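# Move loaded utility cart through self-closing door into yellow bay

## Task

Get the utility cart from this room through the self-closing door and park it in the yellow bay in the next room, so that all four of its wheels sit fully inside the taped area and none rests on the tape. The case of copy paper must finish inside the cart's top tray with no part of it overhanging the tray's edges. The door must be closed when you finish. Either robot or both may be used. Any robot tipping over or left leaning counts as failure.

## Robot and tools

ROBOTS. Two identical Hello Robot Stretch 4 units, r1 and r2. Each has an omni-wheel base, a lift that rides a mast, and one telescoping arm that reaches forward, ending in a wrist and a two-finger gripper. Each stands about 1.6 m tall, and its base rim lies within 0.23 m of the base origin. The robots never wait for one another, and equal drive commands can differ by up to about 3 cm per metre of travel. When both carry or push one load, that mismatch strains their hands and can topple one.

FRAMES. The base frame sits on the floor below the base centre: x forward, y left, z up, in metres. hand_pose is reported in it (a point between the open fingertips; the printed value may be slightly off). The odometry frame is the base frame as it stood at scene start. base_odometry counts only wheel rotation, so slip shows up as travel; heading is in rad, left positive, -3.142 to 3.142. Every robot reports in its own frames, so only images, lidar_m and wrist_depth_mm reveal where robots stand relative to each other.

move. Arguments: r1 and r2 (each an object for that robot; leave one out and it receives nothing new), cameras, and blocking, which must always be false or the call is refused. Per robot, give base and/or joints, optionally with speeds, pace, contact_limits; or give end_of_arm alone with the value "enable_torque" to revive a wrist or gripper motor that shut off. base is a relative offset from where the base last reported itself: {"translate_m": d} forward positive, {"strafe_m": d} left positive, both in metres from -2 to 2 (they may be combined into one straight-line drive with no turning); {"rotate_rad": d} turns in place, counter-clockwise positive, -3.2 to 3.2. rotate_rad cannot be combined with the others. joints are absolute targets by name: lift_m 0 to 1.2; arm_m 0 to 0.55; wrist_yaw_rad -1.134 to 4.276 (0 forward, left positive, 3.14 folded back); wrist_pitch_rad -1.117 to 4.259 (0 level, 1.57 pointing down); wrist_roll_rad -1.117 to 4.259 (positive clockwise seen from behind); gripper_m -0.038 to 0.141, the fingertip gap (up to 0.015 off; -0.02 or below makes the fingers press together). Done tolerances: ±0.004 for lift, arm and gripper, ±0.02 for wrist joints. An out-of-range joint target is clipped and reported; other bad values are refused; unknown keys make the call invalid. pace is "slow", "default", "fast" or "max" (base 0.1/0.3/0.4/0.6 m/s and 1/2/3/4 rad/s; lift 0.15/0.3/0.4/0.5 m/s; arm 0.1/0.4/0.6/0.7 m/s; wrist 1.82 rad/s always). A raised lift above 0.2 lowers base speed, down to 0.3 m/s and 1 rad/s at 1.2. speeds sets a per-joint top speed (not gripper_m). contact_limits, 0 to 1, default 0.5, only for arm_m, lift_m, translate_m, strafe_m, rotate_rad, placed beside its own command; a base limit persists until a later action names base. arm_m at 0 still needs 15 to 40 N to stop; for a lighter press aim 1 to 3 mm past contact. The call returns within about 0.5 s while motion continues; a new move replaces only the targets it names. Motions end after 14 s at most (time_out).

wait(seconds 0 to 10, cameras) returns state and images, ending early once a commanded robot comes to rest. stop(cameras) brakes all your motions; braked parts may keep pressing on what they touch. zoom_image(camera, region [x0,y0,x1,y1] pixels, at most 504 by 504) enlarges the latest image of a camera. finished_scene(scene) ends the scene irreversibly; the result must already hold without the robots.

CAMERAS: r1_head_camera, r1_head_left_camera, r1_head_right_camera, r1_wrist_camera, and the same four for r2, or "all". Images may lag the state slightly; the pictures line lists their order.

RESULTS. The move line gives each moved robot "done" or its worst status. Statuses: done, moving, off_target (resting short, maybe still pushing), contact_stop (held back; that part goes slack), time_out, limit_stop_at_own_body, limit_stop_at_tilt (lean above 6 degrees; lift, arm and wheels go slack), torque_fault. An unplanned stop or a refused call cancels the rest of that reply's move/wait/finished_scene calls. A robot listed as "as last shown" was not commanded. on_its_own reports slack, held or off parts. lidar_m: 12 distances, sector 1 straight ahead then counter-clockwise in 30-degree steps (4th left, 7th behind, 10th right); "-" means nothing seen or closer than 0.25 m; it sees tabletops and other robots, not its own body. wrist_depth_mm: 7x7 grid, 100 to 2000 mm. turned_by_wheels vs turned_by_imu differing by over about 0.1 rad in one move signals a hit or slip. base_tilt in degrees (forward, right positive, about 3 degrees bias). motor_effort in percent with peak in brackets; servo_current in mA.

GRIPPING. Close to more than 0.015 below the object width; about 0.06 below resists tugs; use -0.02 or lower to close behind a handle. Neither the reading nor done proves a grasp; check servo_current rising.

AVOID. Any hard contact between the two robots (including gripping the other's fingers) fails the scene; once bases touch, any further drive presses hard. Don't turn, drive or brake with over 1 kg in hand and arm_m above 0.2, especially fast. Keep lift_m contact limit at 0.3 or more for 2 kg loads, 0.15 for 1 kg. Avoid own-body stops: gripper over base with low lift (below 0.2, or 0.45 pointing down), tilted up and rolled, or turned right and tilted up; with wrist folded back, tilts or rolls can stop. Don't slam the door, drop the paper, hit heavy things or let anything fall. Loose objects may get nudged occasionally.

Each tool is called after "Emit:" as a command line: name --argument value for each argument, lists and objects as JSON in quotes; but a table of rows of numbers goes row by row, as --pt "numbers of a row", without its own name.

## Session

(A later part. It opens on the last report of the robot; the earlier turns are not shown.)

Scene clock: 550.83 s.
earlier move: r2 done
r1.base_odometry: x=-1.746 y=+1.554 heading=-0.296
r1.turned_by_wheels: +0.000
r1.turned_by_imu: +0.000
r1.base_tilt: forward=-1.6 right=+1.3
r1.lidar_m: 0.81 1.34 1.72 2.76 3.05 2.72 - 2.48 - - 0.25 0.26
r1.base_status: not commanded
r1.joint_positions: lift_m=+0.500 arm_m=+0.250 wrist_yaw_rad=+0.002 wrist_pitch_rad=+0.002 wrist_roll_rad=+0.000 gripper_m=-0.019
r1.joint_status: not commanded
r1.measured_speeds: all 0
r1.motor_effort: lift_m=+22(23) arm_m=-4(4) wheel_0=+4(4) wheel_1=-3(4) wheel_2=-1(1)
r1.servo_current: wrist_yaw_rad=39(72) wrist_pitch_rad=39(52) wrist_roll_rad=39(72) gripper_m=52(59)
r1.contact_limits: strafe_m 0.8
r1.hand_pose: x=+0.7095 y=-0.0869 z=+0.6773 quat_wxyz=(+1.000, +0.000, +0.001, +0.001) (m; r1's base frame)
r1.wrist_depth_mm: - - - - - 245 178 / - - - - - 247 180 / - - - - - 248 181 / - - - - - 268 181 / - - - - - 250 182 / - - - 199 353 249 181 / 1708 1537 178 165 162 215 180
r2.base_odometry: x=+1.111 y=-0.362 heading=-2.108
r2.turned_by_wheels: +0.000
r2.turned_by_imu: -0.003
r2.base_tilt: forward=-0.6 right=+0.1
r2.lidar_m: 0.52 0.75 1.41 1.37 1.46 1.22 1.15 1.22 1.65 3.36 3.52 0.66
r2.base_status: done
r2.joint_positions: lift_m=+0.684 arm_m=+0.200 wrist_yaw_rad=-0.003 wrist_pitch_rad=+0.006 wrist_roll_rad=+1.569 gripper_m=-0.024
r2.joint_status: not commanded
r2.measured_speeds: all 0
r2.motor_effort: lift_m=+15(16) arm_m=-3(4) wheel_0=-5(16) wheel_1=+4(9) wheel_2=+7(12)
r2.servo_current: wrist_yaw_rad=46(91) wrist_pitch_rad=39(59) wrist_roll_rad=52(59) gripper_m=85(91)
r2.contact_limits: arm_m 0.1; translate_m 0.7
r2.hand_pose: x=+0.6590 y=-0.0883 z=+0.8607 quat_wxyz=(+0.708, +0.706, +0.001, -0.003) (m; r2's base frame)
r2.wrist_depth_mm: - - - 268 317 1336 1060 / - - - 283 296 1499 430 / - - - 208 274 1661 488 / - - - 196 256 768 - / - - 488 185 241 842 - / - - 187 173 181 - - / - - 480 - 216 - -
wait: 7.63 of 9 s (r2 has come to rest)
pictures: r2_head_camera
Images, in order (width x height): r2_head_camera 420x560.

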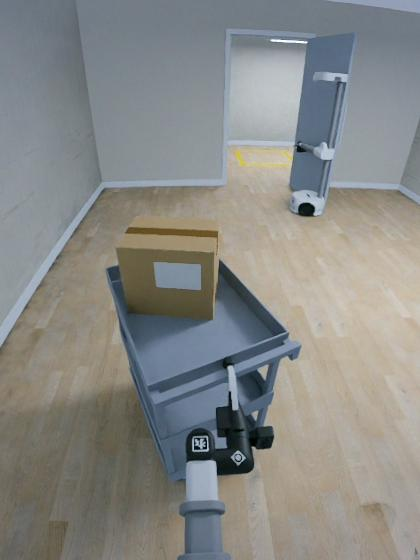

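Emit:
move --blocking false --r2 '{"base":{"translate_m":0.0,"strafe_m":0.5},"pace":"slow","contact_limits":{"translate_m":0.7}}' --cameras '[]'

Emit:
wait --seconds 7 --cameras '[]'

Emit:
move --blocking false --r2 '{"base":{"rotate_rad":-0.19},"pace":"slow","contact_limits":{"rotate_rad":0.7}}' --cameras '[]'

Emit:
wait --seconds 2 --cameras '["r2_head_camera"]'

Scene clock: 562.80 s.
move: r2 moving
r1: as last shown
r1.turned_by_imu: -0.001
r1.base_tilt: forward=-1.5 right=+1.2
r1.lidar_m: 0.79 1.34 1.73 2.77 3.04 2.72 - 2.47 - - 0.25 0.28
r1.motor_effort: lift_m=+22(23) arm_m=-4(4) wheel_0=+3(3) wheel_1=-4(4) wheel_2=-1(1)
r1.servo_current: wrist_yaw_rad=52(72) wrist_pitch_rad=39(46) wrist_roll_rad=52(72) gripper_m=52(59)
r1.contact_limits: strafe_m 0.8
r1.wrist_depth_mm: - - - - - 244 178 / - - - - - 246 180 / - - - - - 249 181 / - - - - - 270 181 / - - - - - 250 181 / - - - 198 351 249 181 / 1661 1576 179 166 162 216 180
r2.base_odometry: x=+1.123 y=-0.370 heading=-2.108
r2.turned_by_wheels: -0.001
r2.turned_by_imu: +0.001
r2.base_tilt: forward=-0.7 right=+0.1
r2.lidar_m: 0.51 0.81 1.40 1.36 1.42 1.20 1.12 1.19 1.65 3.38 3.54 0.63
r2.base_status: translate_m moving; strafe_m moving
r2.joint_positions: lift_m=+0.684 arm_m=+0.200 wrist_yaw_rad=-0.003 wrist_pitch_rad=+0.006 wrist_roll_rad=+1.569 gripper_m=-0.024
r2.joint_status: not commanded
r2.measured_speeds: translate_m=+0.000 strafe_m=+0.057 rotate_rad=+0.000 lift_m=+0.000 arm_m=+0.000 wrist_yaw_rad=-0.002 wrist_pitch_rad=+0.000 wrist_roll_rad=+0.000
r2.motor_effort: lift_m=+15(16) arm_m=-3(4) wheel_0=-8(14) wheel_1=+6(9) wheel_2=+0(8)
r2.servo_current: wrist_yaw_rad=46(65) wrist_pitch_rad=46(46) wrist_roll_rad=39(52) gripper_m=85(91)
r2.contact_limits: arm_m 0.1; translate_m 0.7
r2.hand_pose: x=+0.6590 y=-0.0883 z=+0.8607 quat_wxyz=(+0.708, +0.706, +0.001, -0.003) (m; r2's base frame)
r2.wrist_depth_mm: - - - 270 317 1336 1060 / - - - 283 297 1464 427 / - - - 209 276 1708 504 / - - - 196 256 798 - / - - 496 185 241 831 - / - - 187 172 180 - - / - - 484 - 215 - -
pictures: none
No camera images: "cameras" was empty.

Scene clock: 568.43 s.
earlier move: r2 done
r1.base_odometry: x=-1.746 y=+1.554 heading=-0.296
r1.turned_by_wheels: +0.000
r1.turned_by_imu: +0.000
r1.base_tilt: forward=-1.6 right=+1.3
r1.lidar_m: 0.81 1.35 1.75 2.78 2.91 2.85 - 2.46 - - 0.25 0.27
r1.base_status: not commanded
r1.joint_positions: lift_m=+0.500 arm_m=+0.250 wrist_yaw_rad=+0.002 wrist_pitch_rad=+0.002 wrist_roll_rad=+0.000 gripper_m=-0.019
r1.joint_status: not commanded
r1.measured_speeds: all 0
r1.motor_effort: lift_m=+22(23) arm_m=-4(4) wheel_0=+3(4) wheel_1=-3(4) wheel_2=-1(1)
r1.servo_current: wrist_yaw_rad=39(72) wrist_pitch_rad=39(52) wrist_roll_rad=52(72) gripper_m=52(65)
r1.contact_limits: strafe_m 0.8
r1.hand_pose: x=+0.7095 y=-0.0869 z=+0.6773 quat_wxyz=(+1.000, +0.000, +0.001, +0.001) (m; r1's base frame)
r1.wrist_depth_mm: - - - - - 245 178 / - - - - - 247 180 / - - - - - 247 181 / - - - - - 267 181 / - - - - - 250 182 / - - - 198 351 248 181 / 1661 1576 179 165 162 216 180
r2.base_odometry: x=+1.540 y=-0.618 heading=-2.108
r2.turned_by_wheels: +0.000
r2.turned_by_imu: -0.001
r2.base_tilt: forward=-0.7 right=+0.1
r2.lidar_m: 0.59 1.24 0.91 0.87 0.91 1.21 1.13 1.21 1.63 3.85 4.02 0.61
r2.base_status: done
r2.joint_positions: lift_m=+0.684 arm_m=+0.200 wrist_yaw_rad=-0.006 wrist_pitch_rad=+0.006 wrist_roll_rad=+1.569 gripper_m=-0.024
r2.joint_status: not commanded
r2.measured_speeds: all 0
r2.motor_effort: lift_m=+15(16) arm_m=-3(4) wheel_0=-5(17) wheel_1=+3(9) wheel_2=-2(8)
r2.servo_current: wrist_yaw_rad=46(72) wrist_pitch_rad=52(52) wrist_roll_rad=39(59) gripper_m=85(91)
r2.contact_limits: arm_m 0.1; translate_m 0.7
r2.hand_pose: x=+0.6587 y=-0.0893 z=+0.8607 quat_wxyz=(+0.708, +0.706, +0.000, -0.004) (m; r2's base frame)
r2.wrist_depth_mm: - - - 162 220 1661 1160 / - - - 164 222 788 - / - - 496 166 225 - - / - 488 469 227 229 831 - / - - 525 171 232 842 - / - - 186 174 180 - - / - - - - - - 521
wait: 5.63 of 7 s (r2 has come to rest)
pictures: none
No camera images: "cameras" was empty.

Scene clock: 568.93 s.
move: r2 moving
r1: as last shown
r1.lidar_m: 0.80 1.35 1.73 2.78 2.91 2.84 - 2.47 - - 0.25 0.28
r1.motor_effort: lift_m=+22(23) arm_m=-4(4) wheel_0=+2(3) wheel_1=-3(3) wheel_2=-1(1)
r1.servo_current: wrist_yaw_rad=52(52) wrist_pitch_rad=39(52) wrist_roll_rad=46(72) gripper_m=52(59)
r1.contact_limits: strafe_m 0.8
r1.wrist_depth_mm: - - - - - 244 178 / - - - - - 247 180 / - - - - - 247 181 / - - - - - 268 181 / - - - - - 249 182 / - - - 198 351 249 181 / 1708 1618 179 165 162 215 180
r2.base_odometry: x=+1.540 y=-0.618 heading=-2.228
r2.turned_by_wheels: -0.120
r2.turned_by_imu: -0.116
r2.base_tilt: forward=-0.6 right=+0.0
r2.lidar_m: 0.56 1.40 0.90 0.88 0.88 1.16 1.15 1.16 1.48 3.14 3.91 0.64
r2.base_status: rotate_rad moving
r2.joint_positions: lift_m=+0.684 arm_m=+0.200 wrist_yaw_rad=+0.010 wrist_pitch_rad=+0.006 wrist_roll_rad=+1.569 gripper_m=-0.024
r2.joint_status: not commanded
r2.measured_speeds: translate_m=+0.000 strafe_m=+0.000 rotate_rad=-0.400 lift_m=+0.000 arm_m=+0.000 wrist_yaw_rad=+0.000 wrist_pitch_rad=+0.000 wrist_roll_rad=+0.000
r2.motor_effort: lift_m=+15(16) arm_m=+4(4) wheel_0=+13(17) wheel_1=+10(11) wheel_2=+14(16)
r2.servo_current: wrist_yaw_rad=65(65) wrist_pitch_rad=46(46) wrist_roll_rad=46(59) gripper_m=78(91)
r2.contact_limits: arm_m 0.1; rotate_rad 0.7
r2.hand_pose: x=+0.6601 y=-0.0846 z=+0.8607 quat_wxyz=(+0.708, +0.706, +0.006, +0.001) (m; r2's base frame)
r2.wrist_depth_mm: - - - 179 240 1537 1160 / - - - 178 238 1661 539 / - - 621 177 237 820 - / - - 469 236 237 854 - / - - 488 174 235 842 - / - - 189 174 180 - - / - - 597 - - - -
pictures: none
No camera images: "cameras" was empty.

Scene clock: 569.60 s.
earlier move: r2 done
r1.base_odometry: x=-1.746 y=+1.554 heading=-0.296
r1.turned_by_wheels: +0.000
r1.turned_by_imu: +0.000
r1.base_tilt: forward=-1.5 right=+1.3
r1.lidar_m: 0.81 1.34 1.74 2.77 2.91 2.83 - 2.49 - - 0.25 0.27
r1.base_status: not commanded
r1.joint_positions: lift_m=+0.500 arm_m=+0.250 wrist_yaw_rad=+0.002 wrist_pitch_rad=+0.002 wrist_roll_rad=+0.000 gripper_m=-0.019
r1.joint_status: not commanded
r1.measured_speeds: all 0
r1.motor_effort: lift_m=+22(23) arm_m=-4(4) wheel_0=+3(4) wheel_1=-3(4) wheel_2=-1(1)
r1.servo_current: wrist_yaw_rad=33(59) wrist_pitch_rad=39(52) wrist_roll_rad=52(72) gripper_m=52(59)
r1.contact_limits: strafe_m 0.8
r1.hand_pose: x=+0.7095 y=-0.0869 z=+0.6773 quat_wxyz=(+1.000, +0.000, +0.001, +0.001) (m; r1's base frame)
r1.wrist_depth_mm: - - - - - 244 178 / - - - - - 248 179 / - - - - - 248 180 / - - - - - 267 182 / - - - - - 250 181 / - - - 198 351 248 181 / 1708 1661 179 165 162 215 181
r2.base_odometry: x=+1.540 y=-0.618 heading=-2.297
r2.turned_by_wheels: -0.069
r2.turned_by_imu: -0.068
r2.base_tilt: forward=-0.7 right=+0.1
r2.lidar_m: 0.56 1.61 0.94 0.89 0.91 1.12 1.15 1.17 1.40 2.70 3.84 0.65
r2.base_status: done
r2.joint_positions: lift_m=+0.684 arm_m=+0.200 wrist_yaw_rad=+0.003 wrist_pitch_rad=+0.006 wrist_roll_rad=+1.569 gripper_m=-0.024
r2.joint_status: not commanded
r2.measured_speeds: all 0
r2.motor_effort: lift_m=+15(16) arm_m=+4(5) wheel_0=+4(17) wheel_1=+4(11) wheel_2=+4(16)
r2.servo_current: wrist_yaw_rad=52(65) wrist_pitch_rad=46(52) wrist_roll_rad=52(59) gripper_m=85(91)
r2.contact_limits: arm_m 0.1; rotate_rad 0.7
r2.hand_pose: x=+0.6595 y=-0.0866 z=+0.8607 quat_wxyz=(+0.708, +0.706, +0.003, -0.001) (m; r2's base frame)
r2.wrist_depth_mm: - - - 263 282 290 289 / - - - 204 270 1661 1182 / - - - 195 257 1708 - / - - 609 187 247 831 - / - - 473 182 238 820 - / - - 186 174 179 - - / - - 512 - 223 - -
wait: 0.67 of 2 s (r2 has come to rest)
pictures: r2_head_camera
Images, in order (width x height): r2_head_camera 420x560.

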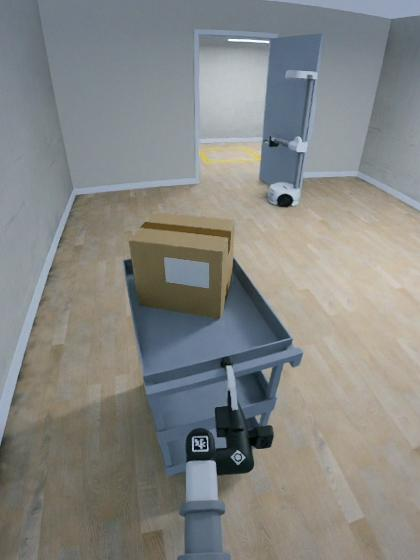

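Emit:
move --blocking false --r2 '{"base":{"translate_m":0.1,"strafe_m":0.3},"pace":"slow","contact_limits":{"translate_m":0.7}}' --cameras '[]'

Emit:
wait --seconds 5 --cameras '["r2_head_camera"]'

Scene clock: 580.03 s.
move: r2 moving
r1: as last shown
r1.turned_by_imu: -0.001
r1.base_tilt: forward=-1.6 right=+1.3
r1.lidar_m: 0.81 1.36 1.75 2.78 2.92 2.84 - 2.46 - - 0.25 0.28
r1.motor_effort: lift_m=+23(23) arm_m=-4(4) wheel_0=+3(3) wheel_1=-3(3) wheel_2=-1(1)
r1.servo_current: wrist_yaw_rad=33(59) wrist_pitch_rad=59(59) wrist_roll_rad=59(59) gripper_m=52(59)
r1.contact_limits: strafe_m 0.8
r1.wrist_depth_mm: - - - - - 245 178 / - - - - - 246 180 / - - - - - 248 181 / - - - - - 268 181 / - - - - - 249 181 / - - - 198 353 248 181 / 1661 1576 179 166 162 216 181
r2.base_odometry: x=+1.547 y=-0.629 heading=-2.298
r2.turned_by_wheels: -0.001
r2.turned_by_imu: +0.001
r2.base_tilt: forward=-0.8 right=+0.1
r2.lidar_m: 0.53 1.62 0.92 0.86 0.87 1.08 1.15 1.16 1.41 2.70 3.88 0.65
r2.base_status: translate_m moving; strafe_m moving
r2.joint_positions: lift_m=+0.684 arm_m=+0.200 wrist_yaw_rad=-0.001 wrist_pitch_rad=+0.006 wrist_roll_rad=+1.569 gripper_m=-0.024
r2.joint_status: not commanded
r2.measured_speeds: translate_m=+0.015 strafe_m=+0.047 rotate_rad=-0.002 lift_m=+0.000 arm_m=+0.000 wrist_yaw_rad=-0.021 wrist_pitch_rad=+0.000 wrist_roll_rad=+0.000
r2.motor_effort: lift_m=+15(16) arm_m=+5(5) wheel_0=-11(11) wheel_1=+8(9) wheel_2=-12(12)
r2.servo_current: wrist_yaw_rad=59(59) wrist_pitch_rad=46(52) wrist_roll_rad=46(52) gripper_m=91(91)
r2.contact_limits: arm_m 0.1; translate_m 0.7
r2.hand_pose: x=+0.6592 y=-0.0877 z=+0.8607 quat_wxyz=(+0.708, +0.706, +0.002, -0.002) (m; r2's base frame)
r2.wrist_depth_mm: - - - 265 289 293 293 / - - - 206 272 1708 1255 / - - - 198 258 1756 - / - - 621 188 249 831 - / - - 473 181 238 831 - / - - 186 174 179 - - / - - 512 - 224 - -
pictures: none
No camera images: "cameras" was empty.

Scene clock: 583.97 s.
earlier move: r2 done
r1.base_odometry: x=-1.746 y=+1.554 heading=-0.296
r1.turned_by_wheels: +0.000
r1.turned_by_imu: +0.000
r1.base_tilt: forward=-1.6 right=+1.3
r1.lidar_m: 0.82 1.36 1.73 2.78 2.86 2.83 - 2.47 - - 0.25 0.27
r1.base_status: not commanded
r1.joint_positions: lift_m=+0.500 arm_m=+0.250 wrist_yaw_rad=+0.002 wrist_pitch_rad=+0.002 wrist_roll_rad=+0.000 gripper_m=-0.019
r1.joint_status: not commanded
r1.measured_speeds: all 0
r1.motor_effort: lift_m=+23(23) arm_m=-4(4) wheel_0=+3(4) wheel_1=-3(4) wheel_2=-1(1)
r1.servo_current: wrist_yaw_rad=46(72) wrist_pitch_rad=46(59) wrist_roll_rad=46(72) gripper_m=59(59)
r1.contact_limits: strafe_m 0.8
r1.hand_pose: x=+0.7095 y=-0.0869 z=+0.6773 quat_wxyz=(+1.000, +0.000, +0.001, +0.001) (m; r1's base frame)
r1.wrist_depth_mm: - - - - - 244 178 / - - - - - 247 180 / - - - - - 247 181 / - - - - - 267 182 / - - - - - 250 182 / - - - 199 349 249 180 / 1661 1576 179 165 161 216 181
r2.base_odometry: x=+1.698 y=-0.892 heading=-2.297
r2.turned_by_wheels: +0.001
r2.turned_by_imu: +0.001
r2.base_tilt: forward=-0.7 right=+0.1
r2.lidar_m: 0.61 1.03 0.65 0.57 0.61 0.79 1.30 1.31 1.58 3.05 4.15 0.61
r2.base_status: done
r2.joint_positions: lift_m=+0.684 arm_m=+0.200 wrist_yaw_rad=-0.005 wrist_pitch_rad=+0.006 wrist_roll_rad=+1.569 gripper_m=-0.024
r2.joint_status: not commanded
r2.measured_speeds: all 0
r2.motor_effort: lift_m=+16(16) arm_m=+4(5) wheel_0=-4(16) wheel_1=+6(9) wheel_2=-7(14)
r2.servo_current: wrist_yaw_rad=52(65) wrist_pitch_rad=46(52) wrist_roll_rad=52(59) gripper_m=85(98)
r2.contact_limits: arm_m 0.1; translate_m 0.7
r2.hand_pose: x=+0.6588 y=-0.0890 z=+0.8607 quat_wxyz=(+0.708, +0.706, +0.000, -0.004) (m; r2's base frame)
r2.wrist_depth_mm: - - - 146 202 1537 - / - - 544 151 208 759 - / - 484 445 155 214 - - / - - 484 160 223 831 - / - - 564 168 229 - - / - - 187 172 180 - - / - - - - - 1808 480
wait: 3.93 of 5 s (r2 has come to rest)
pictures: r2_head_camera
Images, in order (width x height): r2_head_camera 420x560.

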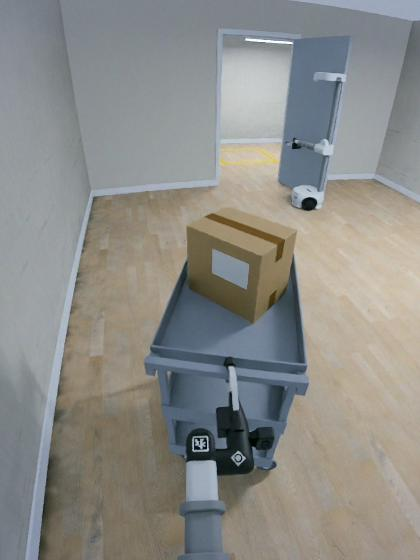

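Emit:
move --blocking false --r2 '{"base":{"translate_m":1.0,"strafe_m":-0.11},"pace":"slow","contact_limits":{"translate_m":0.7}}' --cameras '[]'

Emit:
wait --seconds 5 --cameras '["r2_head_camera"]'

Scene clock: 591.00 s.
move: r2 moving
r1: as last shown
r1.lidar_m: 0.79 1.35 1.71 2.77 2.84 2.83 - 2.46 - - 0.25 0.27
r1.servo_current: wrist_yaw_rad=52(52) wrist_pitch_rad=39(46) wrist_roll_rad=52(78) gripper_m=52(59)
r1.contact_limits: strafe_m 0.8
r1.wrist_depth_mm: - - - - - 244 178 / - - - - - 247 180 / - - - - - 248 181 / - - - - - 267 181 / - - - - - 248 182 / - - - 198 351 250 181 / 1708 1576 179 165 162 216 180
r2.base_odometry: x=+1.689 y=-0.901 heading=-2.297
r2.turned_by_wheels: +0.000
r2.turned_by_imu: +0.001
r2.base_tilt: forward=-0.7 right=+0.1
r2.lidar_m: 0.62 1.08 0.67 0.60 0.63 0.73 1.31 1.34 1.62 3.09 4.15 0.61
r2.base_status: translate_m moving; strafe_m moving
r2.joint_positions: lift_m=+0.684 arm_m=+0.200 wrist_yaw_rad=-0.005 wrist_pitch_rad=+0.006 wrist_roll_rad=+1.569 gripper_m=-0.024
r2.joint_status: not commanded
r2.measured_speeds: translate_m=+0.050 strafe_m=-0.005 rotate_rad=+0.001 lift_m=+0.000 arm_m=+0.000 wrist_yaw_rad=+0.000 wrist_pitch_rad=+0.000 wrist_roll_rad=+0.000
r2.motor_effort: lift_m=+15(16) arm_m=+5(5) wheel_0=+8(10) wheel_1=+7(9) wheel_2=-14(14)
r2.servo_current: wrist_yaw_rad=52(59) wrist_pitch_rad=46(52) wrist_roll_rad=72(72) gripper_m=85(91)
r2.contact_limits: arm_m 0.1; translate_m 0.7
r2.hand_pose: x=+0.6588 y=-0.0890 z=+0.8607 quat_wxyz=(+0.708, +0.706, +0.000, -0.004) (m; r2's base frame)
r2.wrist_depth_mm: - - - 147 203 1537 - / - - 559 152 208 759 - / - 488 449 156 216 - - / - - 480 160 221 831 - / - - 559 168 229 - - / - - 187 172 180 - - / - - - - - 1708 484
pictures: none
No camera images: "cameras" was empty.

Scene clock: 596.00 s.
earlier move: r2 moving
r1.base_odometry: x=-1.746 y=+1.554 heading=-0.296
r1.turned_by_wheels: +0.000
r1.turned_by_imu: +0.000
r1.base_tilt: forward=-1.6 right=+1.3
r1.lidar_m: 0.80 1.35 1.71 2.76 2.45 3.14 - 2.48 - - 0.25 0.27
r1.base_status: not commanded
r1.joint_positions: lift_m=+0.500 arm_m=+0.250 wrist_yaw_rad=+0.002 wrist_pitch_rad=+0.002 wrist_roll_rad=+0.000 gripper_m=-0.019
r1.joint_status: not commanded
r1.measured_speeds: all 0
r1.motor_effort: lift_m=+23(23) arm_m=-4(4) wheel_0=+2(4) wheel_1=-3(4) wheel_2=-1(1)
r1.servo_current: wrist_yaw_rad=65(72) wrist_pitch_rad=46(52) wrist_roll_rad=33(78) gripper_m=46(59)
r1.contact_limits: strafe_m 0.8
r1.hand_pose: x=+0.7095 y=-0.0869 z=+0.6773 quat_wxyz=(+1.000, +0.000, +0.001, +0.001) (m; r1's base frame)
r1.wrist_depth_mm: - - - - - 245 178 / - - - - - 247 180 / - - - - - 248 181 / - - - - - 267 181 / - - - - - 250 182 / - - - 198 351 249 181 / 1708 1618 179 165 162 216 180
r2.base_odometry: x=+1.327 y=-1.228 heading=-2.297
r2.turned_by_wheels: +0.000
r2.turned_by_imu: +0.003
r2.base_tilt: forward=-0.6 right=+0.1
r2.lidar_m: 0.53 0.65 0.82 0.72 0.72 0.94 1.78 1.79 2.17 3.96 4.00 0.68
r2.base_status: translate_m moving; strafe_m moving
r2.joint_positions: lift_m=+0.684 arm_m=+0.200 wrist_yaw_rad=+0.001 wrist_pitch_rad=+0.006 wrist_roll_rad=+1.569 gripper_m=-0.024
r2.joint_status: not commanded
r2.measured_speeds: translate_m=+0.100 strafe_m=-0.011 rotate_rad=+0.001 lift_m=+0.000 arm_m=+0.000 wrist_yaw_rad=+0.000 wrist_pitch_rad=+0.000 wrist_roll_rad=+0.000
r2.motor_effort: lift_m=+15(16) arm_m=+4(5) wheel_0=+8(13) wheel_1=+7(9) wheel_2=-9(14)
r2.servo_current: wrist_yaw_rad=39(59) wrist_pitch_rad=46(59) wrist_roll_rad=52(72) gripper_m=78(98)
r2.contact_limits: arm_m 0.1; translate_m 0.7
r2.hand_pose: x=+0.6594 y=-0.0870 z=+0.8607 quat_wxyz=(+0.708, +0.706, +0.003, -0.002) (m; r2's base frame)
r2.wrist_depth_mm: - - - 250 - 1576 1118 / - - - 219 289 1499 325 / - - - 206 271 1708 508 / - - - 195 254 820 - / - - 508 185 240 831 - / - - 186 173 180 - - / - - 480 - 218 - -
wait: 5.00 s; no rest
pictures: r2_head_camera
Images, in order (width x height): r2_head_camera 420x560.

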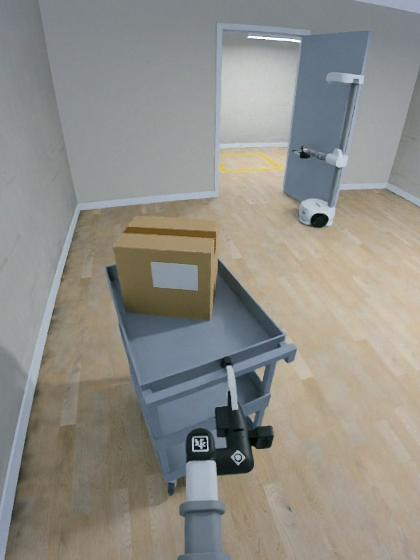

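Emit:
wait --seconds 0.2 --cameras '["r2_head_camera"]'

Scene clock: 648.10 s.
earlier move: r2 done
r1.base_odometry: x=-1.746 y=+1.554 heading=-0.296
r1.turned_by_wheels: +0.000
r1.turned_by_imu: -0.003
r1.base_tilt: forward=-1.6 right=+1.3
r1.lidar_m: 0.79 1.34 1.72 2.78 2.30 2.98 - 2.46 - - 0.25 0.27
r1.base_status: not commanded
r1.joint_positions: lift_m=+0.500 arm_m=+0.250 wrist_yaw_rad=+0.002 wrist_pitch_rad=+0.002 wrist_roll_rad=+0.000 gripper_m=-0.019
r1.joint_status: not commanded
r1.measured_speeds: all 0
r1.motor_effort: lift_m=+22(23) arm_m=-4(4) wheel_0=+3(4) wheel_1=-3(4) wheel_2=-1(1)
r1.servo_current: wrist_yaw_rad=46(72) wrist_pitch_rad=39(52) wrist_roll_rad=52(78) gripper_m=52(59)
r1.contact_limits: strafe_m 0.8
r1.hand_pose: x=+0.7095 y=-0.0869 z=+0.6773 quat_wxyz=(+1.000, +0.000, +0.001, +0.001) (m; r1's base frame)
r1.wrist_depth_mm: - - - - - 244 178 / - - - - - 248 180 / - - - - - 248 181 / - - - - - 268 181 / - - - - - 249 181 / - - - 199 349 248 181 / 1661 1576 180 166 162 216 180
r2.base_odometry: x=+0.952 y=-1.566 heading=-2.297
r2.turned_by_wheels: +0.000
r2.turned_by_imu: +0.008
r2.base_tilt: forward=-0.7 right=+0.0
r2.lidar_m: 0.44 0.51 1.03 0.89 0.89 1.09 2.19 2.26 2.78 3.84 3.86 0.70
r2.base_status: done
r2.joint_positions: lift_m=+0.684 arm_m=+0.200 wrist_yaw_rad=+0.001 wrist_pitch_rad=+0.006 wrist_roll_rad=+1.569 gripper_m=-0.024
r2.joint_status: not commanded
r2.measured_speeds: all 0
r2.motor_effort: lift_m=+15(16) arm_m=+4(5) wheel_0=+7(13) wheel_1=+6(9) wheel_2=-6(14)
r2.servo_current: wrist_yaw_rad=52(59) wrist_pitch_rad=46(59) wrist_roll_rad=52(72) gripper_m=91(98)
r2.contact_limits: arm_m 0.1; translate_m 0.7
r2.hand_pose: x=+0.6594 y=-0.0870 z=+0.8607 quat_wxyz=(+0.708, +0.706, +0.003, -0.002) (m; r2's base frame)
r2.wrist_depth_mm: - - - - - 1708 1138 / - - - - - 1661 1160 / - - - 336 368 375 377 / - - - 229 314 1708 1229 / - - - 195 260 1708 508 / - - 188 165 180 1661 - / - - 410 - 206 - -
wait: 0.00 of 0.2 s (r2 has come to rest)
pictures: r2_head_camera
Images, in order (width x height): r2_head_camera 420x560.

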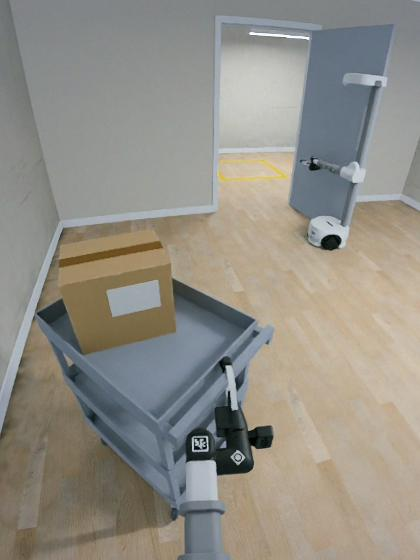

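Emit:
move --blocking false --r2 '{"base":{"translate_m":0.19,"strafe_m":-0.9},"joints":{"wrist_yaw_rad":1.5},"speeds":{"wrist_yaw_rad":0.3},"pace":"slow","contact_limits":{"translate_m":0.7}}' --cameras '[]'

Emit:
wait --seconds 5 --cameras '["r2_head_camera"]'

Emit:
wait --seconds 5 --cameras '["r2_head_camera"]'

Scene clock: 680.27 s.
move: r2 moving
r1: as last shown
r1.turned_by_imu: -0.002
r1.lidar_m: 0.79 1.34 1.74 2.77 2.29 2.98 - 2.47 - - 0.25 0.26
r1.motor_effort: lift_m=+23(23) arm_m=-4(4) wheel_0=+3(3) wheel_1=-3(3) wheel_2=-1(1)
r1.servo_current: wrist_yaw_rad=59(59) wrist_pitch_rad=46(46) wrist_roll_rad=52(59) gripper_m=59(59)
r1.contact_limits: strafe_m 0.8
r1.wrist_depth_mm: - - - - - 245 178 / - - - - - 248 180 / - - - - - 248 181 / - - - - - 268 181 / - - - - - 250 181 / - - - 199 351 248 181 / 1708 1576 179 165 162 215 180
r2.base_odometry: x=+0.940 y=-1.560 heading=-2.298
r2.turned_by_wheels: -0.001
r2.turned_by_imu: +0.003
r2.base_tilt: forward=-0.7 right=+0.1
r2.lidar_m: 0.44 0.50 1.04 0.89 0.90 1.12 2.21 2.26 2.77 3.82 3.83 0.77
r2.base_status: translate_m moving; strafe_m moving
r2.joint_positions: lift_m=+0.684 arm_m=+0.200 wrist_yaw_rad=+0.108 wrist_pitch_rad=+0.006 wrist_roll_rad=+1.569 gripper_m=-0.024
r2.joint_status: wrist_yaw_rad moving
r2.measured_speeds: translate_m=+0.010 strafe_m=-0.050 rotate_rad=+0.002 lift_m=+0.000 arm_m=+0.000 wrist_yaw_rad=+0.271 wrist_pitch_rad=+0.000 wrist_roll_rad=+0.000
r2.motor_effort: lift_m=+15(16) arm_m=+5(5) wheel_0=+2(9) wheel_1=-9(9) wheel_2=-11(11)
r2.servo_current: wrist_yaw_rad=150(150) wrist_pitch_rad=39(52) wrist_roll_rad=46(52) gripper_m=85(91)
r2.contact_limits: arm_m 0.1; translate_m 0.7
r2.hand_pose: x=+0.6670 y=-0.0560 z=+0.8607 quat_wxyz=(+0.707, +0.705, +0.040, +0.036) (m; r2's base frame)
r2.wrist_depth_mm: - - - - - 1661 1138 / - - - 317 - 1708 1182 / - - - 317 362 366 366 / - - - 213 296 1708 484 / - - - 186 253 1708 530 / - - 187 164 180 668 - / - - 413 - 205 - -
pictures: none
No camera images: "cameras" was empty.

Scene clock: 685.27 s.
earlier move: r2 moving
r1.base_odometry: x=-1.746 y=+1.554 heading=-0.296
r1.turned_by_wheels: +0.000
r1.turned_by_imu: +0.000
r1.base_tilt: forward=-1.6 right=+1.3
r1.lidar_m: 0.81 1.36 1.73 2.79 2.29 2.40 - 2.49 - - 0.25 0.25
r1.base_status: not commanded
r1.joint_positions: lift_m=+0.500 arm_m=+0.250 wrist_yaw_rad=+0.002 wrist_pitch_rad=+0.002 wrist_roll_rad=+0.000 gripper_m=-0.019
r1.joint_status: not commanded
r1.measured_speeds: all 0
r1.motor_effort: lift_m=+22(23) arm_m=-4(4) wheel_0=+3(4) wheel_1=-3(4) wheel_2=-1(1)
r1.servo_current: wrist_yaw_rad=46(72) wrist_pitch_rad=33(52) wrist_roll_rad=46(72) gripper_m=52(65)
r1.contact_limits: strafe_m 0.8
r1.hand_pose: x=+0.7095 y=-0.0869 z=+0.6773 quat_wxyz=(+1.000, +0.000, +0.001, +0.001) (m; r1's base frame)
r1.wrist_depth_mm: - - - - - 245 178 / - - - - - 247 179 / - - - - - 248 181 / - - - - - 268 182 / - - - - - 249 182 / - - - 198 351 250 181 / 1661 1618 178 165 162 216 180
r2.base_odometry: x=+0.515 y=-1.317 heading=-2.297
r2.turned_by_wheels: +0.001
r2.turned_by_imu: +0.003
r2.base_tilt: forward=-0.6 right=+0.1
r2.lidar_m: 0.57 0.46 0.43 1.36 1.36 1.72 2.27 2.27 2.79 3.33 3.38 2.67
r2.base_status: translate_m moving; strafe_m moving
r2.joint_positions: lift_m=+0.684 arm_m=+0.200 wrist_yaw_rad=+1.501 wrist_pitch_rad=+0.006 wrist_roll_rad=+1.569 gripper_m=-0.024
r2.joint_status: wrist_yaw_rad moving
r2.measured_speeds: translate_m=+0.020 strafe_m=-0.098 rotate_rad=-0.006 lift_m=+0.000 arm_m=+0.000 wrist_yaw_rad=+0.022 wrist_pitch_rad=+0.000 wrist_roll_rad=+0.000
r2.motor_effort: lift_m=+15(16) arm_m=+5(5) wheel_0=+10(14) wheel_1=-5(11) wheel_2=-4(13)
r2.servo_current: wrist_yaw_rad=72(189) wrist_pitch_rad=46(59) wrist_roll_rad=46(65) gripper_m=85(98)
r2.contact_limits: arm_m 0.1; translate_m 0.7
r2.hand_pose: x=+0.4781 y=+0.2816 z=+0.8607 quat_wxyz=(+0.519, +0.515, +0.483, +0.481) (m; r2's base frame)
r2.wrist_depth_mm: - 410 407 - 152 - - / - 387 389 105 165 - - / - 462 488 113 181 - - / - - 609 129 200 - - / - - - 142 224 - - / - - 182 165 179 - 480 / - - - - - - 1205
wait: 5.00 s; no rest
pictures: r2_head_camera
Images, in order (width x height): r2_head_camera 420x560.

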